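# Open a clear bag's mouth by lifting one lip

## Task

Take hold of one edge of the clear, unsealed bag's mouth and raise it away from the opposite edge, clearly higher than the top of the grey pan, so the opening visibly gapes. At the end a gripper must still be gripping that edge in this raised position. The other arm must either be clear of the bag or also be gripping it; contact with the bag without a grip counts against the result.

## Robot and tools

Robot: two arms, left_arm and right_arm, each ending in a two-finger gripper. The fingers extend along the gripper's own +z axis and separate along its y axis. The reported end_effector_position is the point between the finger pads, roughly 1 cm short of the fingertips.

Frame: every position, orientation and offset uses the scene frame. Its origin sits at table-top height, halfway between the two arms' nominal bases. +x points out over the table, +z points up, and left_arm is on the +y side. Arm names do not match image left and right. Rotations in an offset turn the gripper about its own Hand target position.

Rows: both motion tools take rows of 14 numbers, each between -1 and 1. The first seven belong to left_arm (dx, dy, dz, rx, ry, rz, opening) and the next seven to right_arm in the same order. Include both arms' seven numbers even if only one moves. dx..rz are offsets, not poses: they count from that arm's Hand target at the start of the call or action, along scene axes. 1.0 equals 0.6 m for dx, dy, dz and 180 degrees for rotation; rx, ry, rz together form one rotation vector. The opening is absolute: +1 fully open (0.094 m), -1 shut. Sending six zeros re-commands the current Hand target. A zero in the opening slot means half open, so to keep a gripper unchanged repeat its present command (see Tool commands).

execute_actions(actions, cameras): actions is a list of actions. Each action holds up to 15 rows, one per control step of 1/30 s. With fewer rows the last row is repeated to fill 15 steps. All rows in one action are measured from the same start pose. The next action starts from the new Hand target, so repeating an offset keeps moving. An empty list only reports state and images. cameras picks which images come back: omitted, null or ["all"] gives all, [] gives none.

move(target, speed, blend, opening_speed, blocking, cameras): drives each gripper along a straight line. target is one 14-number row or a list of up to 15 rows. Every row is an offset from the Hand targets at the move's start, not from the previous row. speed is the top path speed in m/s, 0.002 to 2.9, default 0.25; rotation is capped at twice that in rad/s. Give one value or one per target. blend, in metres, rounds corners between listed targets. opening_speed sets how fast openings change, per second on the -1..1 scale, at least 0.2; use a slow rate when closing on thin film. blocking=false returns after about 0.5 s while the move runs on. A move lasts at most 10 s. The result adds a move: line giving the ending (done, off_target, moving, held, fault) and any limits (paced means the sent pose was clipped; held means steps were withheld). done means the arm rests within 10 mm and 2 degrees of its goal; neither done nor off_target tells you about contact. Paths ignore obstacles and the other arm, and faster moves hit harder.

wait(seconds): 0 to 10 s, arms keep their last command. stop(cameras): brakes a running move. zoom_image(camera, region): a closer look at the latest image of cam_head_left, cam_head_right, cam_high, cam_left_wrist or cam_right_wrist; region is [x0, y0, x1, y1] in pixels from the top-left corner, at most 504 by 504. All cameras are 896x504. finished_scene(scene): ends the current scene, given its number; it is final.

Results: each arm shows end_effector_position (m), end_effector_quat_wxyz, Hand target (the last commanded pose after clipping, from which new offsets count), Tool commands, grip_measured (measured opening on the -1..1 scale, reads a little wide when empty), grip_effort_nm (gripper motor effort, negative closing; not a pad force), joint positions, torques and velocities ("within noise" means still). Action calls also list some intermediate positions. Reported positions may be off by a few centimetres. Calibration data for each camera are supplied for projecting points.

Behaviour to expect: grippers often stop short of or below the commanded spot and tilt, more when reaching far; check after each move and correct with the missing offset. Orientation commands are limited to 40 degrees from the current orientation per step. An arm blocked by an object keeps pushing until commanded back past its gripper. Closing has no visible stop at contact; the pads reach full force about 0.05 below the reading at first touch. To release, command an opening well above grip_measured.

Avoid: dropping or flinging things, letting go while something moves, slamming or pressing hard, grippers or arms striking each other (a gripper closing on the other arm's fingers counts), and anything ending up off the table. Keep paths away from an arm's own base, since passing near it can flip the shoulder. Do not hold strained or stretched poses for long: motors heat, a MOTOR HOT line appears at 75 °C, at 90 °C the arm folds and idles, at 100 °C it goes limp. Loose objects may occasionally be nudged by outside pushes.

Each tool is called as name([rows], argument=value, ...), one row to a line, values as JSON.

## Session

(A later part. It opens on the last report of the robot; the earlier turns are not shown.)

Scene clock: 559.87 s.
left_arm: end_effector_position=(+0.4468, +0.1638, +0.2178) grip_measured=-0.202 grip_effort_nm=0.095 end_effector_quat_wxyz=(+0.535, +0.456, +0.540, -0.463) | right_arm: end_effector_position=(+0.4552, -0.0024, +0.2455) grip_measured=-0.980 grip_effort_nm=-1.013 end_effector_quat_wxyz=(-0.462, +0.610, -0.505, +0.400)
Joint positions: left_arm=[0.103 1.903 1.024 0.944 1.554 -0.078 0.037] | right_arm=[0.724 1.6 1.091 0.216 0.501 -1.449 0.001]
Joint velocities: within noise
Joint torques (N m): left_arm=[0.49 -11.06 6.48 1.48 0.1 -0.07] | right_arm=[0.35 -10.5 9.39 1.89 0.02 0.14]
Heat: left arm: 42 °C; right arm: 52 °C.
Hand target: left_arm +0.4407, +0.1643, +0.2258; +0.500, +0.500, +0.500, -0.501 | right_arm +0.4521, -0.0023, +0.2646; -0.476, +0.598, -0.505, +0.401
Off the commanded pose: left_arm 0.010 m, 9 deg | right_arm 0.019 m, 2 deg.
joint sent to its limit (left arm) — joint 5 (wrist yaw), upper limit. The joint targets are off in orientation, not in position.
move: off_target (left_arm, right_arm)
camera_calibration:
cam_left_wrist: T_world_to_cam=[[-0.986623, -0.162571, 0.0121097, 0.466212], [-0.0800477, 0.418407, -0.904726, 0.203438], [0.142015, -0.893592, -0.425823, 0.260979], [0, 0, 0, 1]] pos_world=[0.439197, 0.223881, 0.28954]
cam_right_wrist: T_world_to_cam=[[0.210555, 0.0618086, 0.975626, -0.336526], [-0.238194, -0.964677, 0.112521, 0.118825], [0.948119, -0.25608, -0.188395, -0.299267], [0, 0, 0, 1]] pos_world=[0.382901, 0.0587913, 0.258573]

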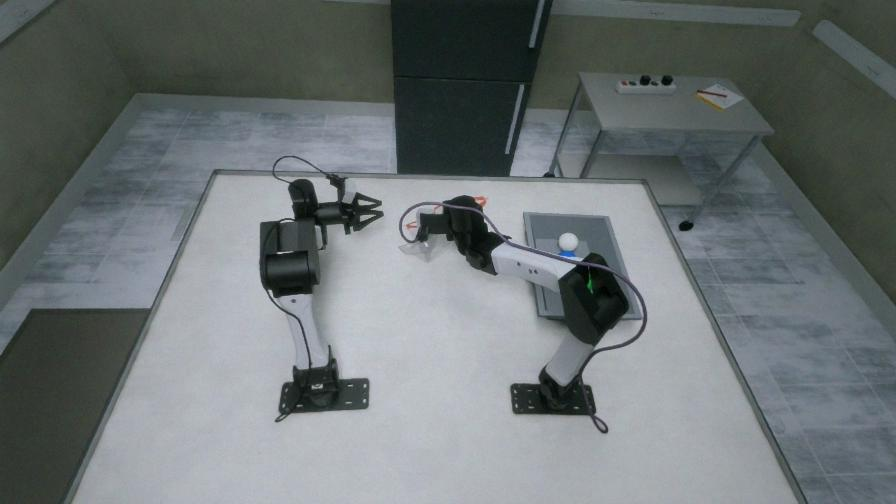

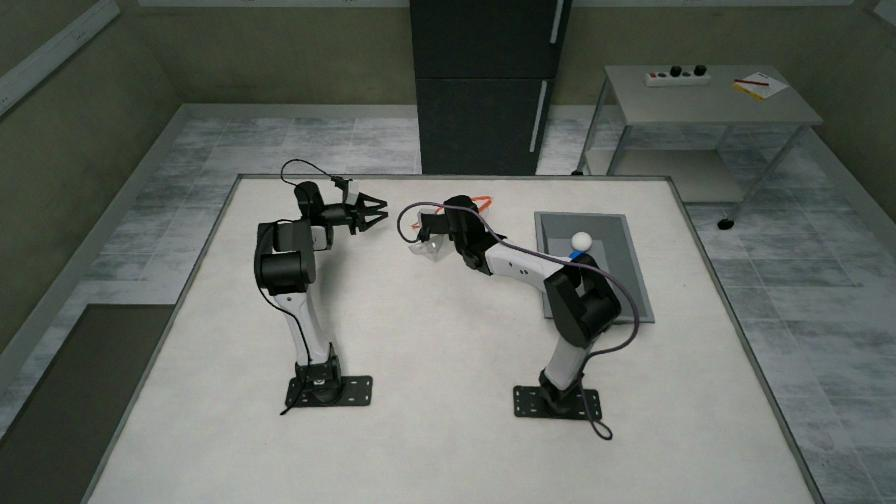

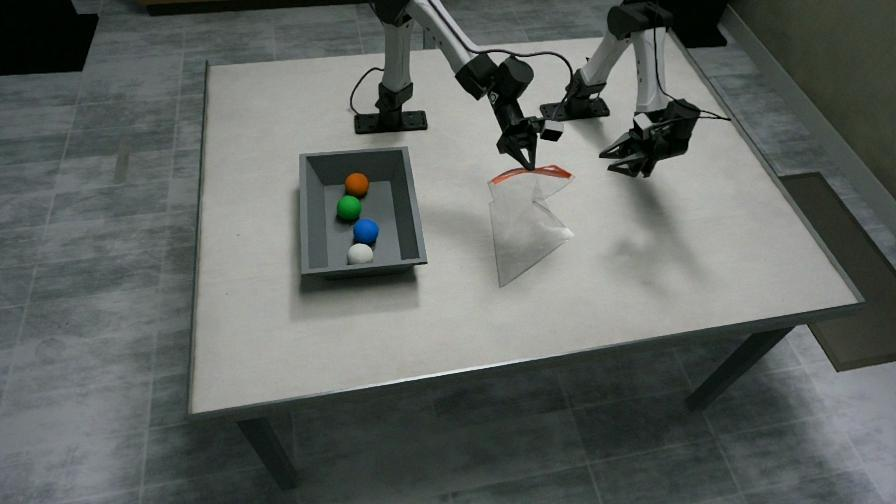

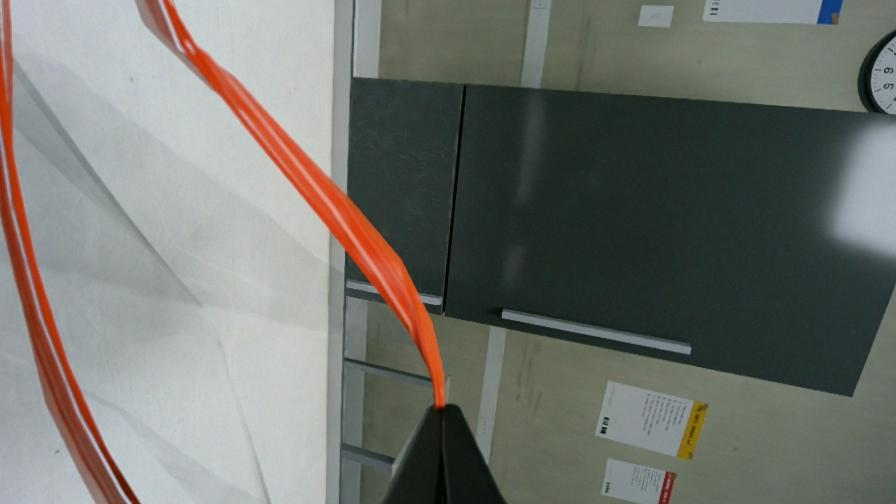

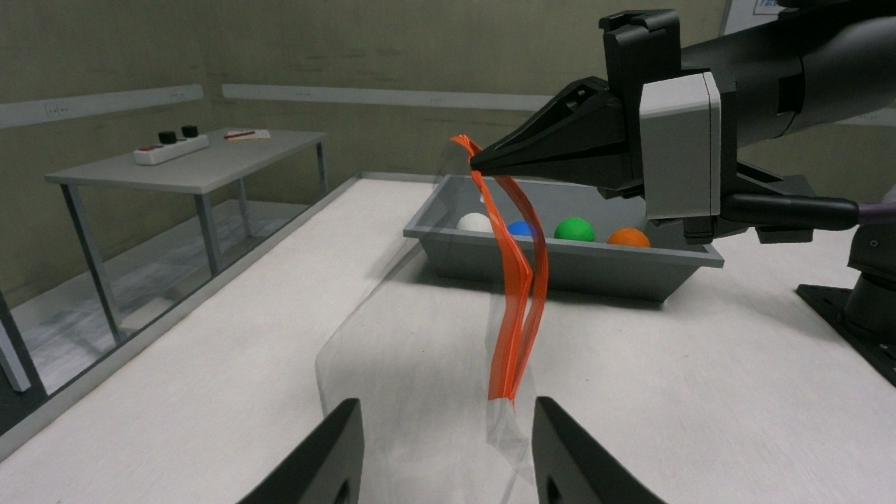

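move(target=[-0.03,0.12,0.0,0,0,0,-0.2, 0.01,0,-0.06,-0.042,0.2465,0,-1], speed=0.2)

zoom_image(camera="cam_head_right", region=[380, 170, 540, 290])

zoom_image(camera="cam_right_wrist", region=[380, 100, 680, 400])

Scene clock: 595.40 s.
left_arm: end_effector_position=(+0.4286, +0.2359, +0.2181) grip_measured=-0.202 grip_effort_nm=0.090 end_effector_quat_wxyz=(+0.573, +0.392, +0.588, -0.415) | right_arm: end_effector_position=(+0.4562, -0.0028, +0.2353) grip_measured=-0.980 grip_effort_nm=-1.018 end_effector_quat_wxyz=(-0.219, +0.735, -0.615, +0.186)
Joint positions: left_arm=[0.306 1.781 0.873 0.944 1.554 -0.075 0.037] | right_arm=[0.633 2.01 2.135 -1.155 0.229 -1.216 0.001]
Joint velocities: within noise
Joint torques (N m): left_arm=[0.73 -9.83 6.32 1.64 0.12 0.08] | right_arm=[-0.84 -8.81 8.53 1.07 -0.14 0.11]
Heat: left arm: 42 °C; right arm: 52 °C.
Hand target: left_arm +0.4226, +0.2363, +0.2258; +0.500, +0.500, +0.500, -0.501 | right_arm +0.4581, -0.0023, +0.2288; -0.210, +0.735, -0.620, +0.177
Off the commanded pose: left_arm 0.010 m, 21 deg | right_arm 0.007 m, 2 deg.
joint sent to its limit (left arm) — joint 5 (wrist yaw), upper limit. The joint targets are off in orientation, not in position.
move: off_target (left_arm)
camera_calibration:
cam_left_wrist: T_world_to_cam=[[-0.933221, -0.357118, 0.0395612, 0.477003], [-0.185881, 0.385629, -0.903736, 0.224884], [0.307485, -0.850739, -0.426258, 0.247169], [0, 0, 0, 1]] pos_world=[0.41095, 0.293901, 0.289723]
cam_right_wrist: T_world_to_cam=[[0.800987, 0.148913, 0.579866, -0.50281], [-0.0723123, -0.937416, 0.340621, -0.00942565], [0.594298, -0.314765, -0.74009, -0.0111814], [0, 0, 0, 1]] pos_world=[0.408708, 0.0625197, 0.286498]

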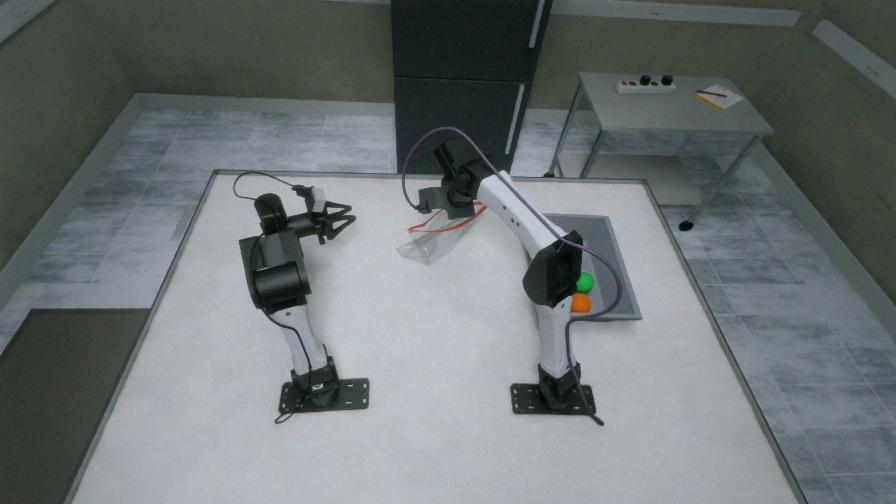

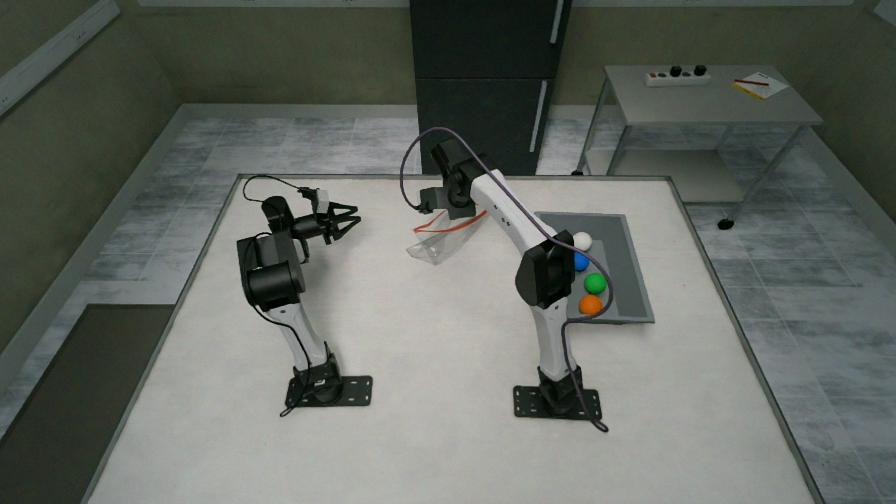

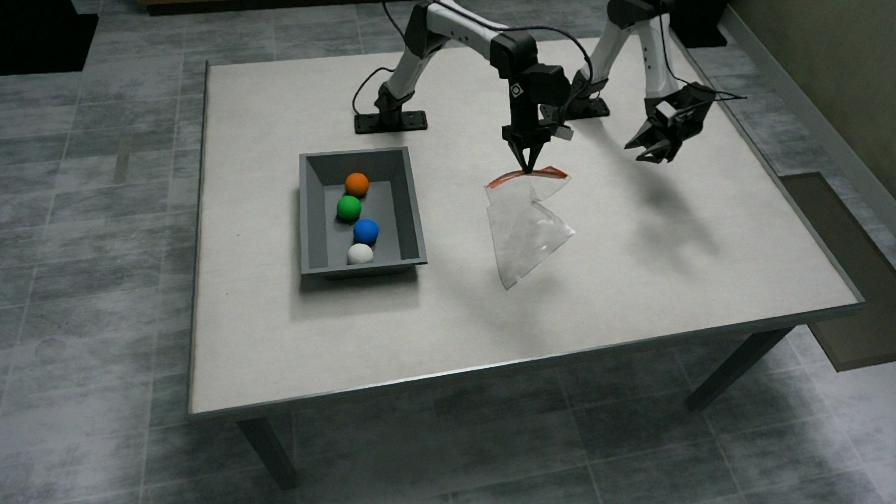

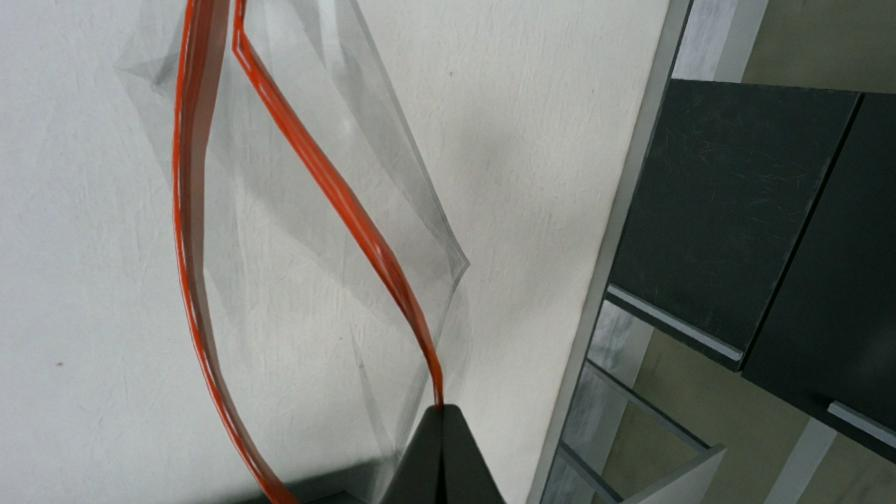

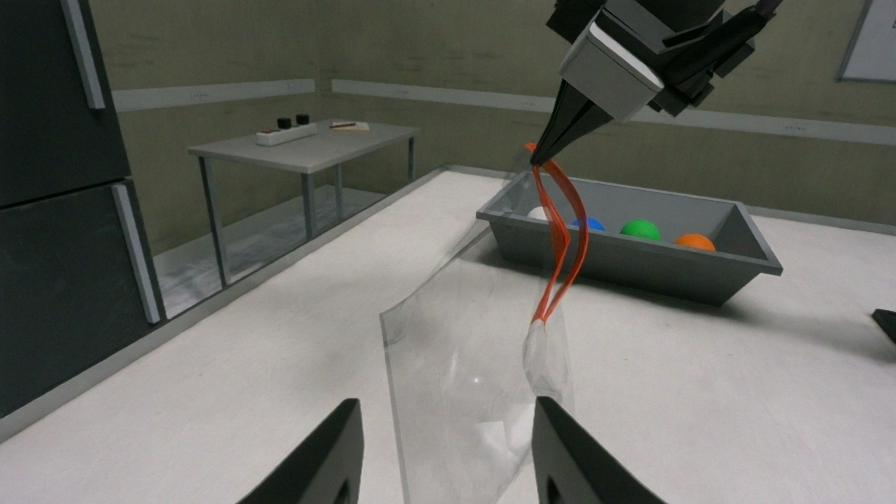

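Scaled by 3.150 from the camera's 896x504 image, which has a finer 1280x720 frame.

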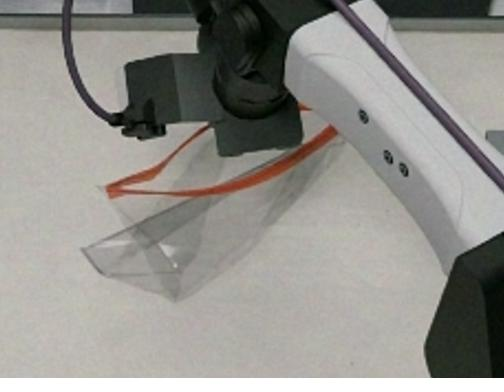

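Scaled by 1.680 from the camera's 896x504 image, which has a finer 1280x720 frame.

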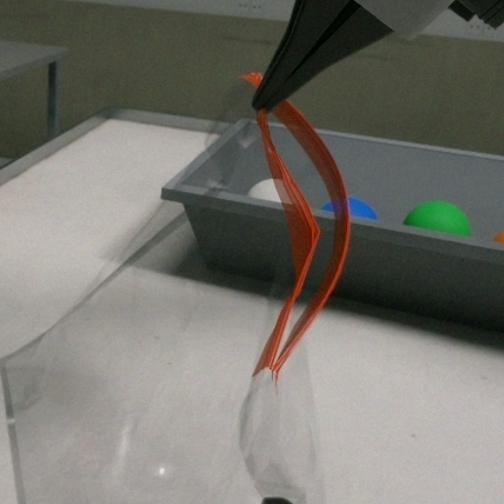

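move(target=[0,0,0,0,0,0,-0.2, 0.05,0.008,-0.02,-0.012,0.071,0,-1], speed=0.1, cameras=["cam_head_right","cam_right_wrist","cam_left_wrist","cam_high"])

zoom_image(camera="cam_head_right", region=[380, 170, 540, 290])

zoom_image(camera="cam_right_wrist", region=[380, 100, 680, 400])

Scene clock: 616.27 s.
left_arm: end_effector_position=(+0.4286, +0.2359, +0.2181) grip_measured=-0.202 grip_effort_nm=0.095 end_effector_quat_wxyz=(+0.573, +0.392, +0.588, -0.415) | right_arm: end_effector_position=(+0.4871, +0.0025, +0.2263) grip_measured=-0.980 grip_effort_nm=-1.018 end_effector_quat_wxyz=(-0.192, +0.742, -0.628, +0.136)
Joint positions: left_arm=[0.306 1.781 0.873 0.944 1.554 -0.074 0.037] | right_arm=[0.576 2.41 2.835 -1.539 0.129 -1.228 0.001]
Joint velocities: within noise
Joint torques (N m): left_arm=[0.75 -9.81 6.34 1.62 0.11 0.08] | right_arm=[-0.76 -10.54 7.28 0.9 -0.26 -0.1]
Heat: left arm: 43 °C; right arm: 49 °C.
Hand target: left_arm +0.4226, +0.2363, +0.2258; +0.500, +0.500, +0.500, -0.501 | right_arm +0.4881, +0.0025, +0.2168; -0.126, +0.754, -0.636, +0.106
Off the commanded pose: left_arm 0.010 m, 21 deg | right_arm 0.010 m, 8 deg.
joint sent to its limit (left arm) — joint 5 (wrist yaw), upper limit. The joint targets are off in orientation, not in position.
joint sent to its limit (right arm) — joint 4 (wrist pitch), lower limit. The joint targets are off in orientation, not in position.
move: off_target (left_arm, right_arm)
camera_calibration:
cam_left_wrist: T_world_to_cam=[[-0.933255, -0.357115, 0.0387708, 0.477152], [-0.185199, 0.385864, -0.903775, 0.224528], [0.307792, -0.850634, -0.426247, 0.247039], [0, 0, 0, 1]] pos_world=[0.41085, 0.293901, 0.289723]
cam_right_wrist: T_world_to_cam=[[0.862633, 0.137276, 0.486847, -0.532026], [-0.0324781, -0.945453, 0.324136, -0.0148064], [0.504787, -0.295422, -0.81112, 0.0250477], [0, 0, 0, 1]] pos_world=[0.445819, 0.0664354, 0.284131]
Images, in order (width x height): cam_head_right 896x504, cam_high 896x504, cam_left_wrist 896x504, cam_right_wrist 896x504.

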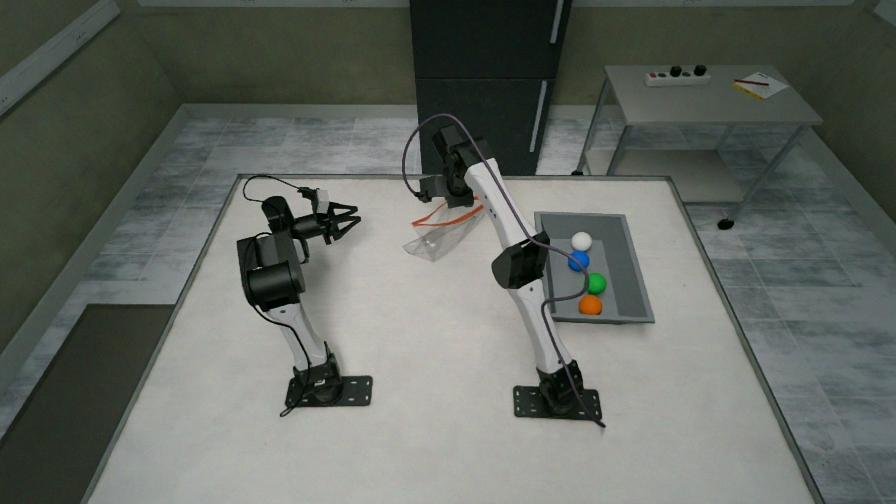

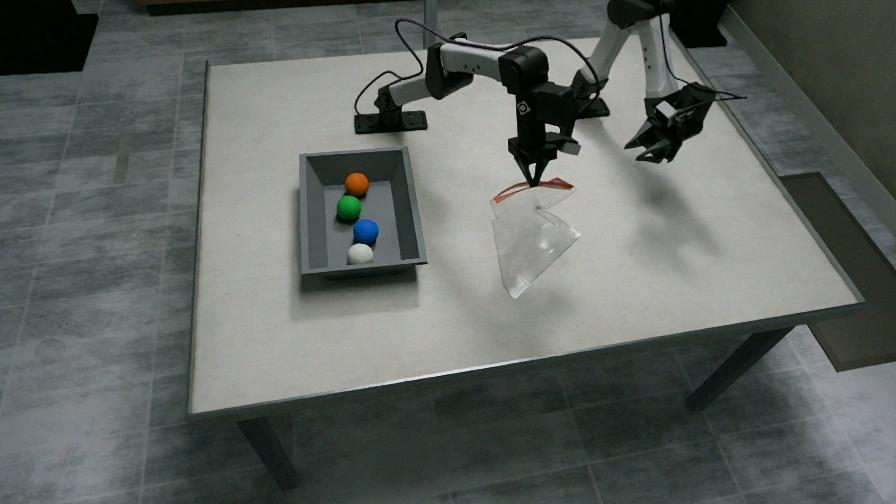

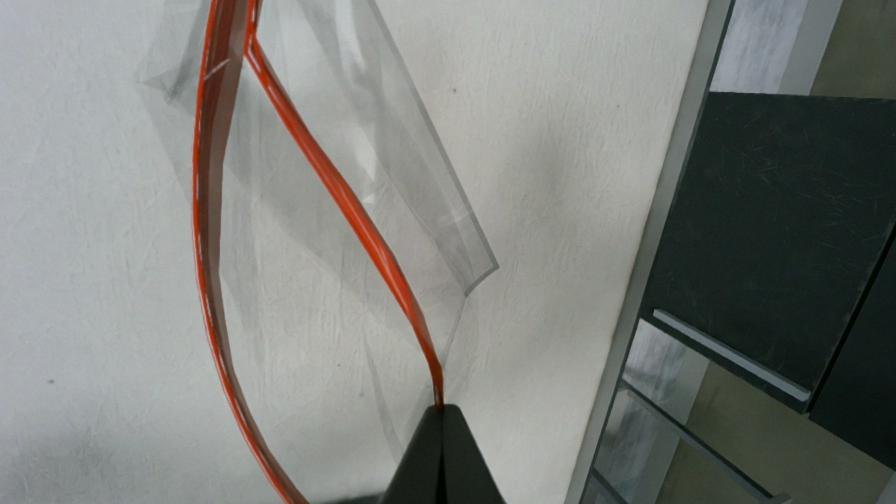

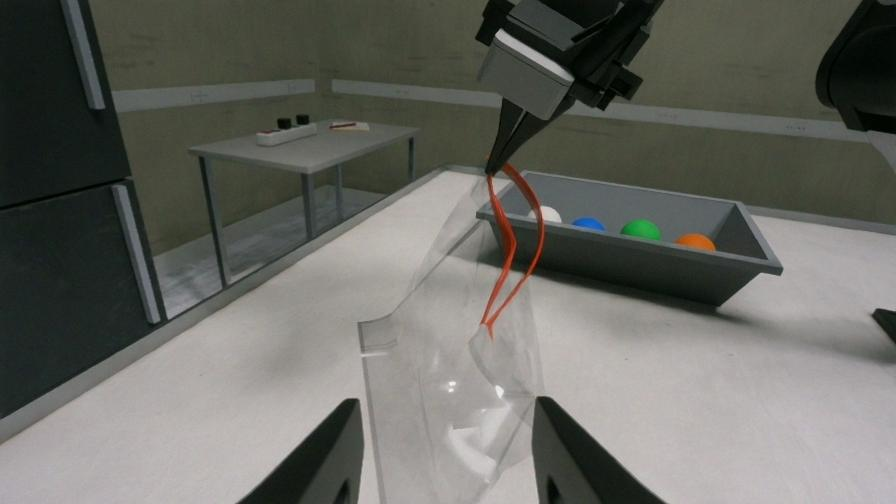

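Scaled by 3.150 from the camera's 896x504 image, which has a finer 1280x720 frame.

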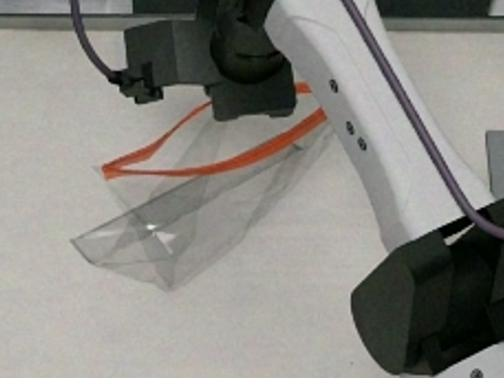

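Scaled by 1.680 from the camera's 896x504 image, which has a finer 1280x720 frame.

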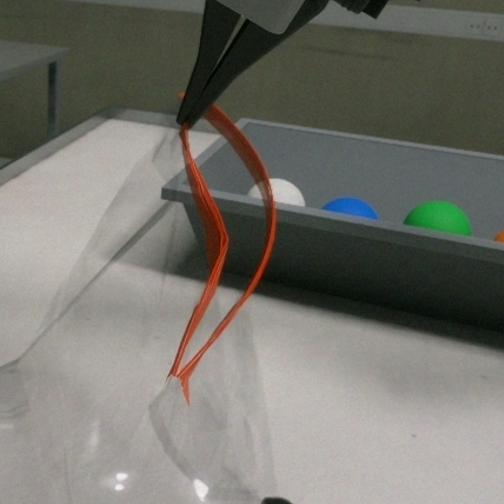

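wait(seconds=0.1)

Scene clock: 627.47 s.
left_arm: end_effector_position=(+0.4286, +0.2359, +0.2181) grip_measured=-0.202 grip_effort_nm=0.081 end_effector_quat_wxyz=(+0.573, +0.392, +0.588, -0.415) | right_arm: end_effector_position=(+0.4868, +0.0025, +0.2261) grip_measured=-0.980 grip_effort_nm=-1.013 end_effector_quat_wxyz=(-0.191, +0.742, -0.628, +0.135)
Joint positions: left_arm=[0.306 1.781 0.873 0.944 1.554 -0.074 0.037] | right_arm=[0.576 2.41 2.835 -1.54 0.128 -1.229 0.001]
Joint velocities: within noise
Joint torques (N m): left_arm=[0.73 -9.81 6.39 1.62 0.12 0.09] | right_arm=[-0.79 -10.61 7.3 0.95 -0.24 -0.09]
Heat: left arm: 44 °C; right arm: 48 °C.
Hand target: left_arm +0.4226, +0.2363, +0.2258; +0.500, +0.500, +0.500, -0.501 | right_arm +0.4881, +0.0025, +0.2168; -0.126, +0.754, -0.636, +0.106
Tool commands: left_gripper/opening=-0.2 right_gripper/opening=-1.0
Off the commanded pose: left_arm 0.010 m, 21 deg | right_arm 0.009 m, 8 deg.
wait: 0.10 s; at rest from the start
camera_calibration:
cam_left_wrist: T_world_to_cam=[[-0.933255, -0.357115, 0.0387708, 0.477152], [-0.185199, 0.385864, -0.903775, 0.224528], [0.307792, -0.850634, -0.426247, 0.247039], [0, 0, 0, 1]] pos_world=[0.41085, 0.293901, 0.289723]
cam_right_wrist: T_world_to_cam=[[0.863264, 0.138464, 0.485389, -0.531604], [-0.0309771, -0.945292, 0.324751, -0.0157037], [0.503801, -0.295382, -0.811748, 0.0256249], [0, 0, 0, 1]] pos_world=[0.445519, 0.0663326, 0.283936]

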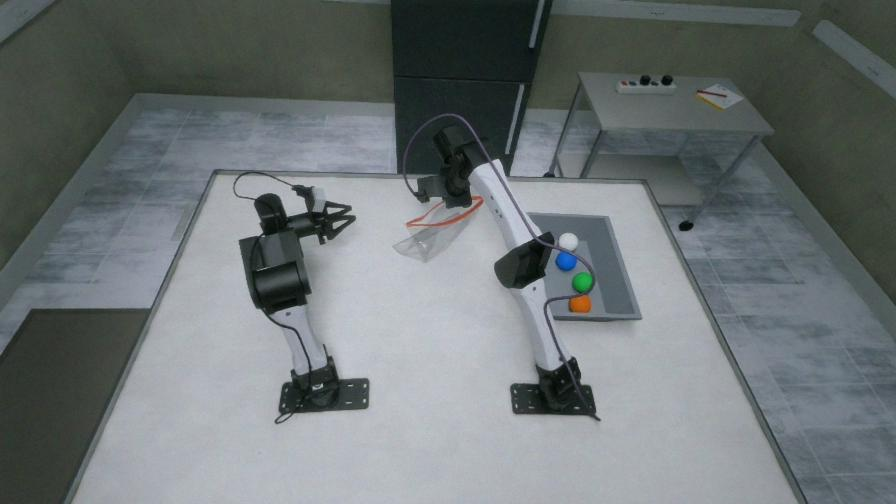

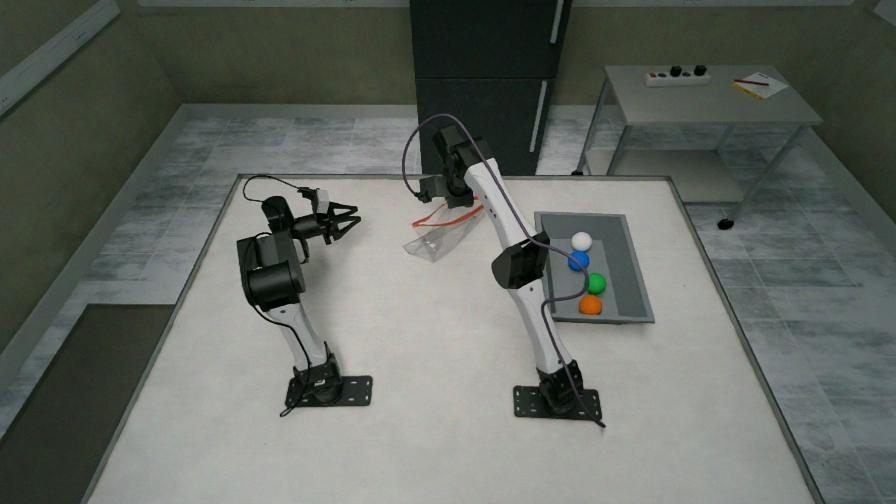

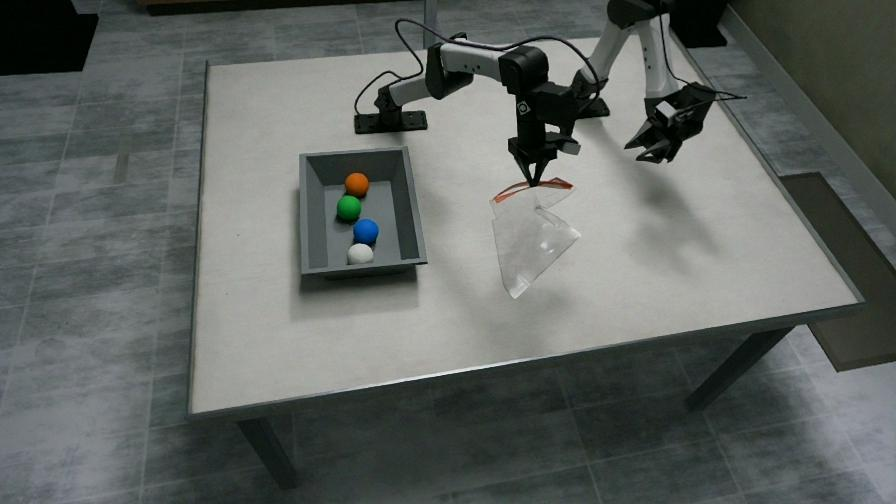

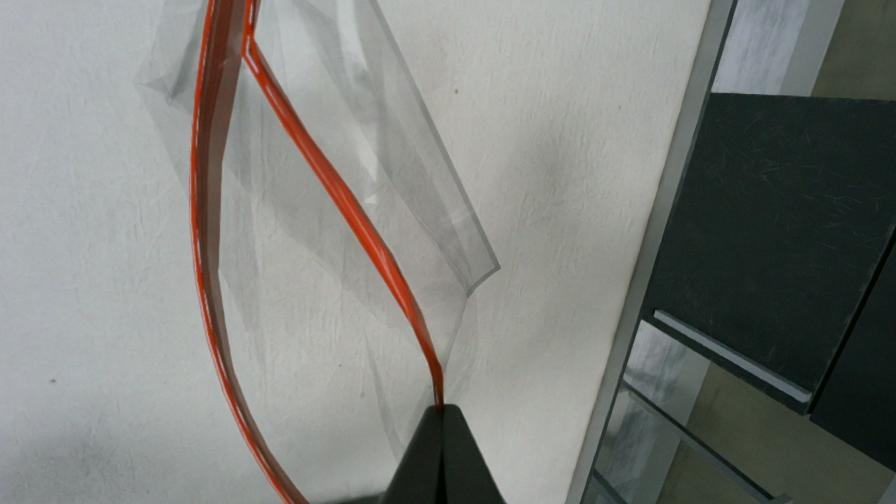

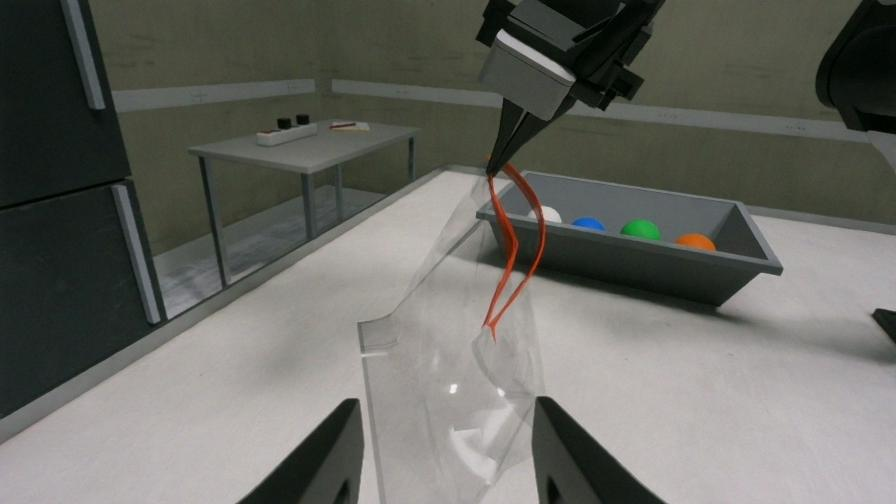

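move(target=[0,0,0,0,0,0,-0.2,0.03,0,-0.1,0,0,0,-1], speed=0.12, cameras=["cam_left_wrist","cam_right_wrist","cam_high"])

Scene clock: 640.70 s.
left_arm: end_effector_position=(+0.4286, +0.2359, +0.2181) grip_measured=-0.202 grip_effort_nm=0.090 end_effector_quat_wxyz=(+0.573, +0.392, +0.588, -0.414) | right_arm: end_effector_position=(+0.5015, +0.0003, +0.1602) grip_measured=-0.980 grip_effort_nm=-1.018 end_effector_quat_wxyz=(-0.133, +0.751, -0.637, +0.114)
Joint positions: left_arm=[0.306 1.781 0.873 0.944 1.554 -0.074 0.037] | right_arm=[0.556 2.547 2.848 -1.54 0.121 -1.236 0.001]
Joint velocities: within noise
Joint torques (N m): left_arm=[0.76 -9.83 6.37 1.62 0.12 0.08] | right_arm=[-0.83 -12.38 7.41 0.96 -0.23 -0.08]
Heat: left arm: 44 °C; right arm: 48 °C.
Hand target: left_arm +0.4226, +0.2363, +0.2258; +0.500, +0.500, +0.500, -0.501 | right_arm +0.5061, +0.0024, +0.1567; -0.126, +0.754, -0.636, +0.106
Off the commanded pose: left_arm 0.010 m, 21 deg | right_arm 0.006 m, 1 deg.
elbow stopped short (right arm): the move would have taken joint 3 (elbow) straighter than the controller allows.
joint sent to its limit (left arm) — joint 5 (wrist yaw), upper limit. The joint targets are off in orientation, not in position.
move: off_target (left_arm)
camera_calibration:
cam_left_wrist: T_world_to_cam=[[-0.933254, -0.357157, 0.0384063, 0.477269], [-0.184894, 0.385942, -0.903805, 0.224389], [0.307977, -0.850581, -0.426218, 0.246939], [0, 0, 0, 1]] pos_world=[0.41085, 0.293901, 0.289723]
cam_right_wrist: T_world_to_cam=[[0.912219, 0.154495, 0.379456, -0.519692], [-0.00247816, -0.924078, 0.382195, -0.0194322], [0.409694, -0.349586, -0.842579, 0.0162899], [0, 0, 0, 1]] pos_world=[0.467352, 0.0680278, 0.218353]
Images, in order (width x height): cam_high 896x504, cam_left_wrist 896x504, cam_right_wrist 896x504.

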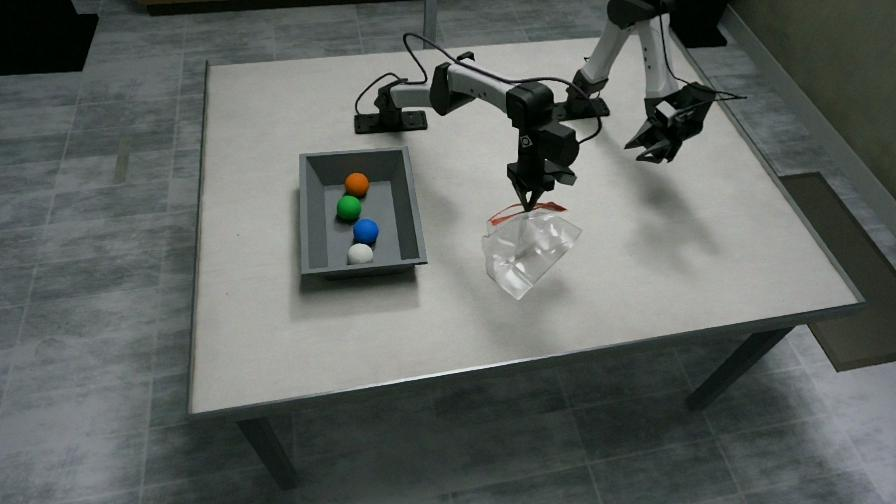

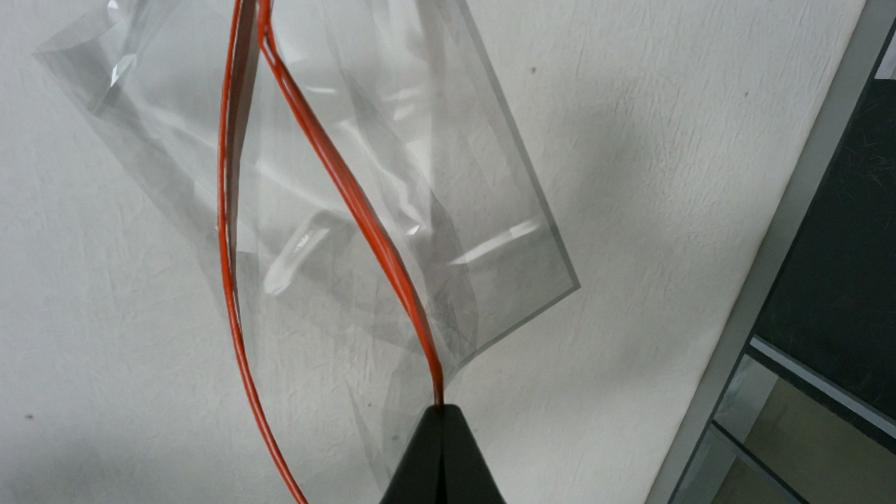

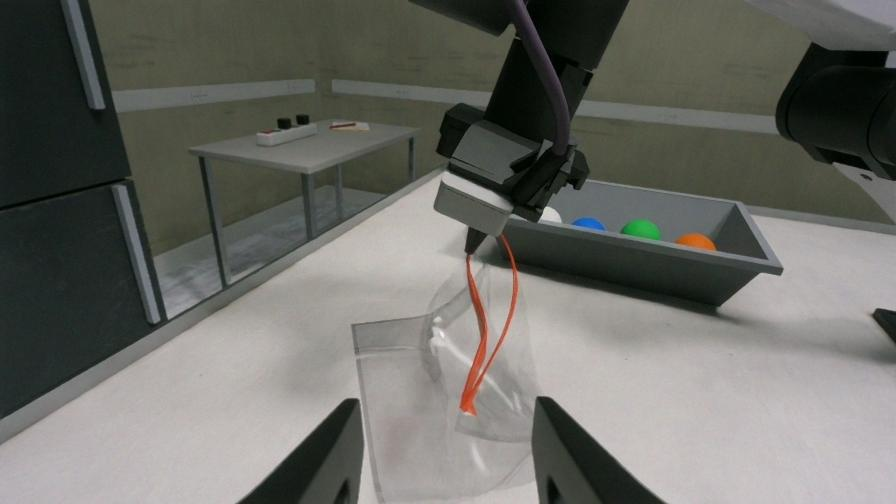

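zoom_image(camera="cam_right_wrist", region=[340, 200, 592, 452])

zoom_image(camera="cam_high", region=[460, 160, 620, 320])

Scaled by 2.000 from the camera's 896x504 image, which has a finer 1280x720 frame.

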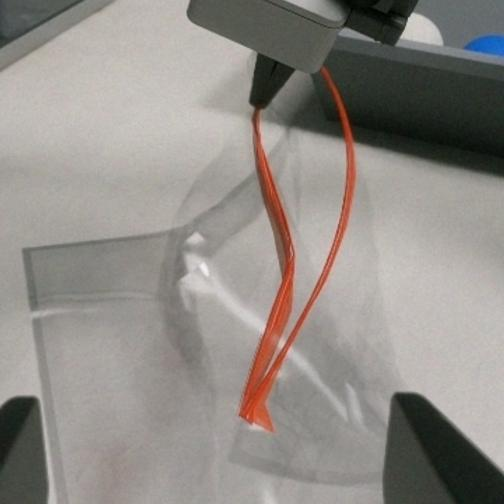

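Scaled by 3.150 from the camera's 896x504 image, which has a finer 1280x720 frame.

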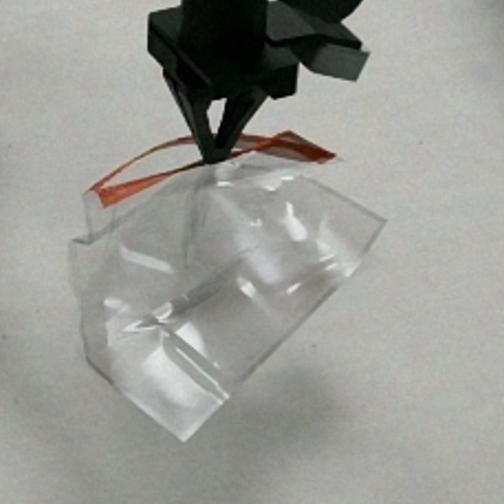

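move(target=[0,0,0,0,0,0,-0.2,-0.12,0,0.29,-0.0233,0.137,0,-1], speed=0.13, cameras=["cam_left_wrist","cam_right_wrist","cam_high"])

Scene clock: 654.30 s.
left_arm: end_effector_position=(+0.4286, +0.2359, +0.2181) grip_measured=-0.202 grip_effort_nm=0.095 end_effector_quat_wxyz=(+0.573, +0.392, +0.588, -0.414) | right_arm: end_effector_position=(+0.4440, +0.0048, +0.3145) grip_measured=-0.980 grip_effort_nm=-1.013 end_effector_quat_wxyz=(-0.293, +0.727, -0.615, +0.089)
Joint positions: left_arm=[0.306 1.781 0.873 0.944 1.554 -0.074 0.037] | right_arm=[0.571 2.194 2.785 -1.541 -0.024 -1.197 0.001]
Joint velocities: within noise
Joint torques (N m): left_arm=[0.73 -9.84 6.34 1.63 0.12 0.08] | right_arm=[-0.12 -14.09 5.64 1.27 -0.31 0.08]
Heat: left arm: 44 °C; right arm: 53 °C.
Hand target: left_arm +0.4226, +0.2363, +0.2258; +0.500, +0.500, +0.500, -0.501 | right_arm +0.4340, +0.0026, +0.3306; +0.030, +0.764, -0.644, -0.031
Off the commanded pose: left_arm 0.010 m, 21 deg | right_arm 0.019 m, 41 deg; orientation clipped.
elbow stopped short (right arm): the move would have taken joint 3 (elbow) straighter than the controller allows.
joint sent to its limit (left arm) — joint 5 (wrist yaw), upper limit. The joint targets are off in orientation, not in position.
joint sent to its limit (right arm) — joint 4 (wrist pitch), lower limit. The joint targets are off in orientation, not in position.
move: off_target (left_arm, right_arm); limits=paced
camera_calibration:
cam_left_wrist: T_world_to_cam=[[-0.933254, -0.357157, 0.0384063, 0.477269], [-0.184894, 0.385942, -0.903805, 0.224389], [0.307977, -0.850581, -0.426218, 0.246939], [0, 0, 0, 1]] pos_world=[0.41085, 0.293901, 0.289723]
cam_right_wrist: T_world_to_cam=[[0.822483, 0.0657141, 0.56498, -0.544469], [-0.00134496, -0.993076, 0.117465, 0.00868864], [0.568788, -0.0973727, -0.8167, 0.0914292], [0, 0, 0, 1]] pos_world=[0.395825, 0.0533104, 0.381264]
Images, in order (width x height): cam_high 896x504, cam_left_wrist 896x504, cam_right_wrist 896x504.

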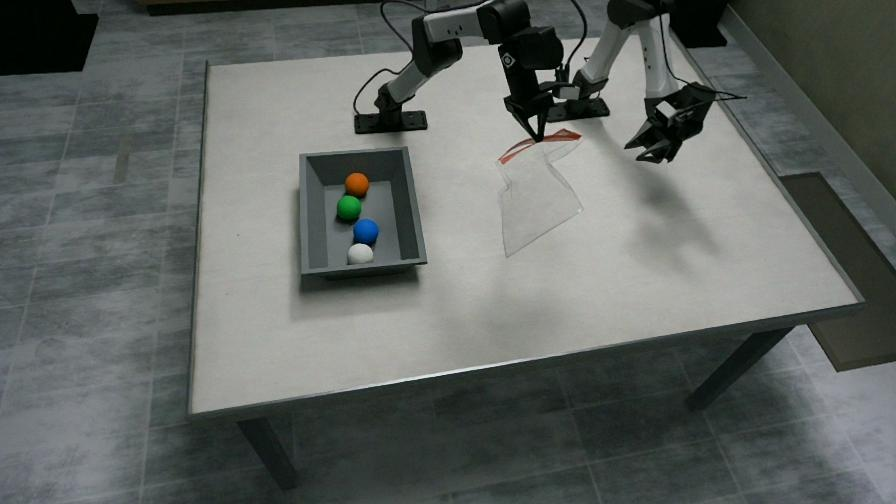

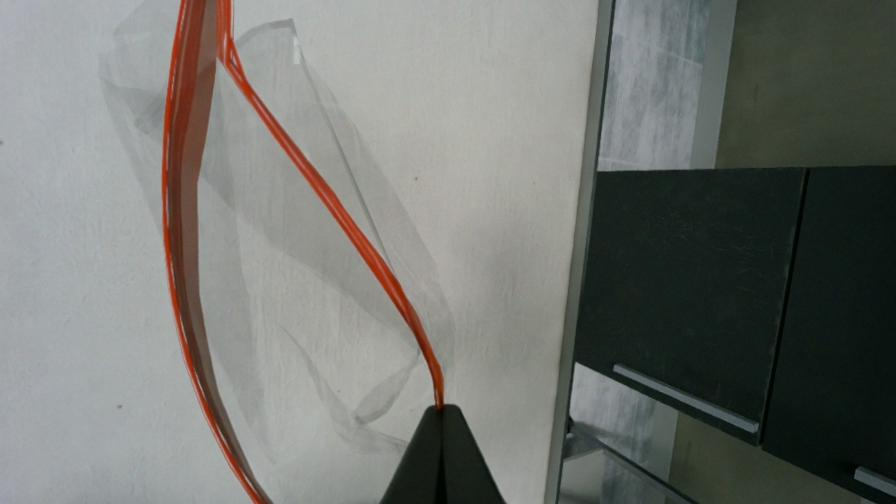

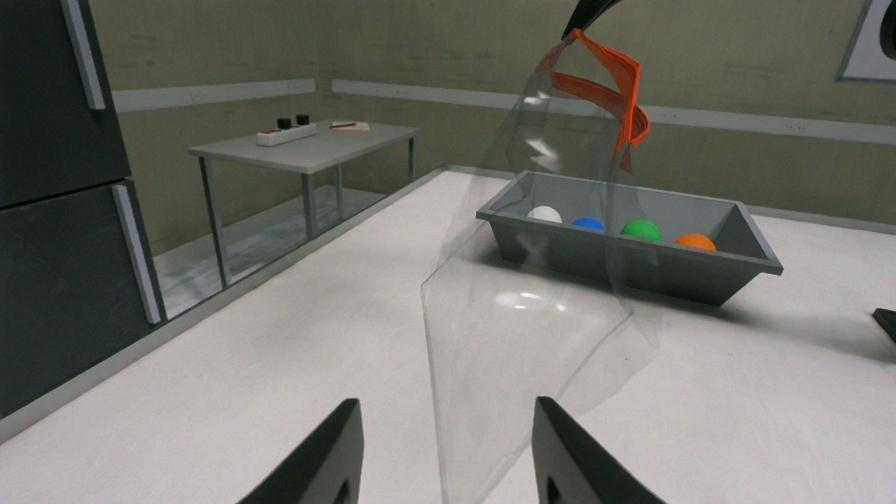

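zoom_image(camera="cam_right_wrist", region=[500, 0, 720, 220])

zoom_image(camera="cam_high", region=[460, 100, 620, 260])

Scaled by 2.291 from the camera's 896x504 image, which has a finer 1280x720 frame.

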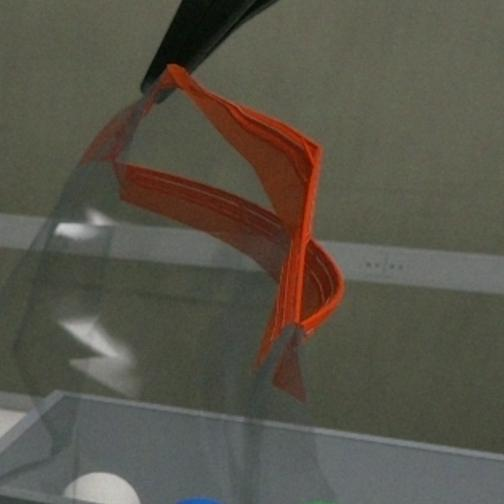

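Scaled by 3.150 from the camera's 896x504 image, which has a finer 1280x720 frame.

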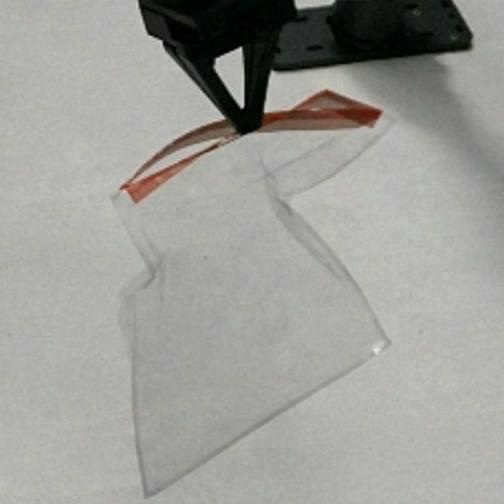

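wait(seconds=0.5, cameras=["cam_left_wrist","cam_right_wrist"])

Scene clock: 666.20 s.
left_arm: end_effector_position=(+0.4286, +0.2359, +0.2181) grip_measured=-0.202 grip_effort_nm=0.095 end_effector_quat_wxyz=(+0.573, +0.392, +0.588, -0.414) | right_arm: end_effector_position=(+0.4440, +0.0049, +0.3145) grip_measured=-0.980 grip_effort_nm=-1.018 end_effector_quat_wxyz=(-0.293, +0.727, -0.615, +0.088)
Joint positions: left_arm=[0.306 1.781 0.873 0.944 1.554 -0.074 0.037] | right_arm=[0.571 2.194 2.785 -1.541 -0.025 -1.196 0.001]
Joint velocities: within noise
Joint torques (N m): left_arm=[0.76 -9.83 6.32 1.62 0.12 0.07] | right_arm=[-0.12 -14.02 5.76 1.27 -0.31 0.08]
Heat: left arm: 44 °C; right arm: 57 °C.
Hand target: left_arm +0.4226, +0.2363, +0.2258; +0.500, +0.500, +0.500, -0.501 | right_arm +0.4341, +0.0025, +0.3306; +0.030, +0.763, -0.644, -0.030
Tool commands: left_gripper/opening=-0.2 right_gripper/opening=-1.0
Off the commanded pose: left_arm 0.010 m, 21 deg | right_arm 0.019 m, 41 deg; orientation clipped.
wait: 0.50 s; at rest from the start
camera_calibration:
cam_left_wrist: T_world_to_cam=[[-0.933254, -0.357157, 0.0384063, 0.477269], [-0.184894, 0.385942, -0.903805, 0.224389], [0.307977, -0.850581, -0.426218, 0.246939], [0, 0, 0, 1]] pos_world=[0.41085, 0.293901, 0.289723]
cam_right_wrist: T_world_to_cam=[[0.822946, 0.0646797, 0.564426, -0.54453], [-0.00172434, -0.993209, 0.11633, 0.00936861], [0.568117, -0.0967064, -0.817246, 0.091903], [0, 0, 0, 1]] pos_world=[0.395923, 0.0534127, 0.381364]
Images, in order (width x height): cam_left_wrist 896x504, cam_right_wrist 896x504.

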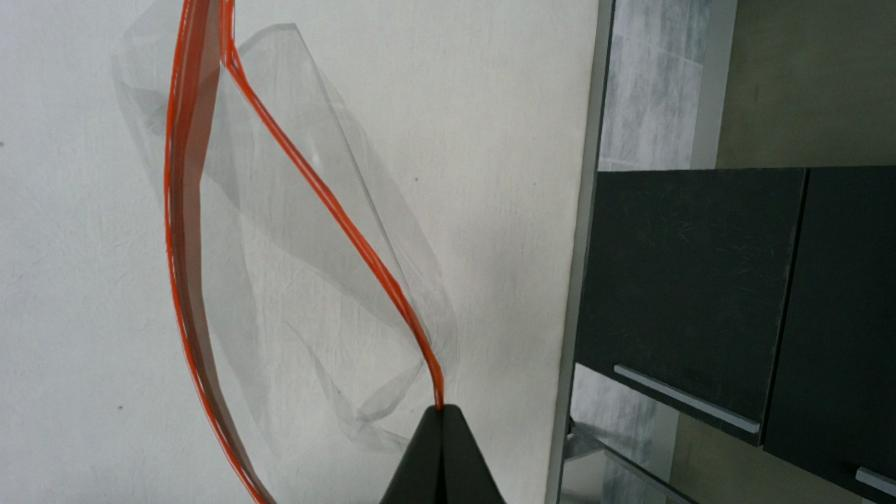

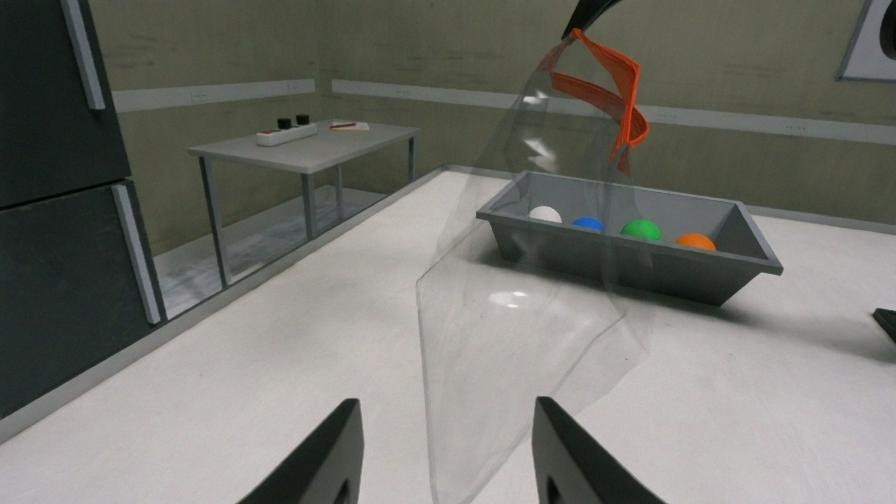

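finished_scene(scene=2)

The scene is finished: the task was done.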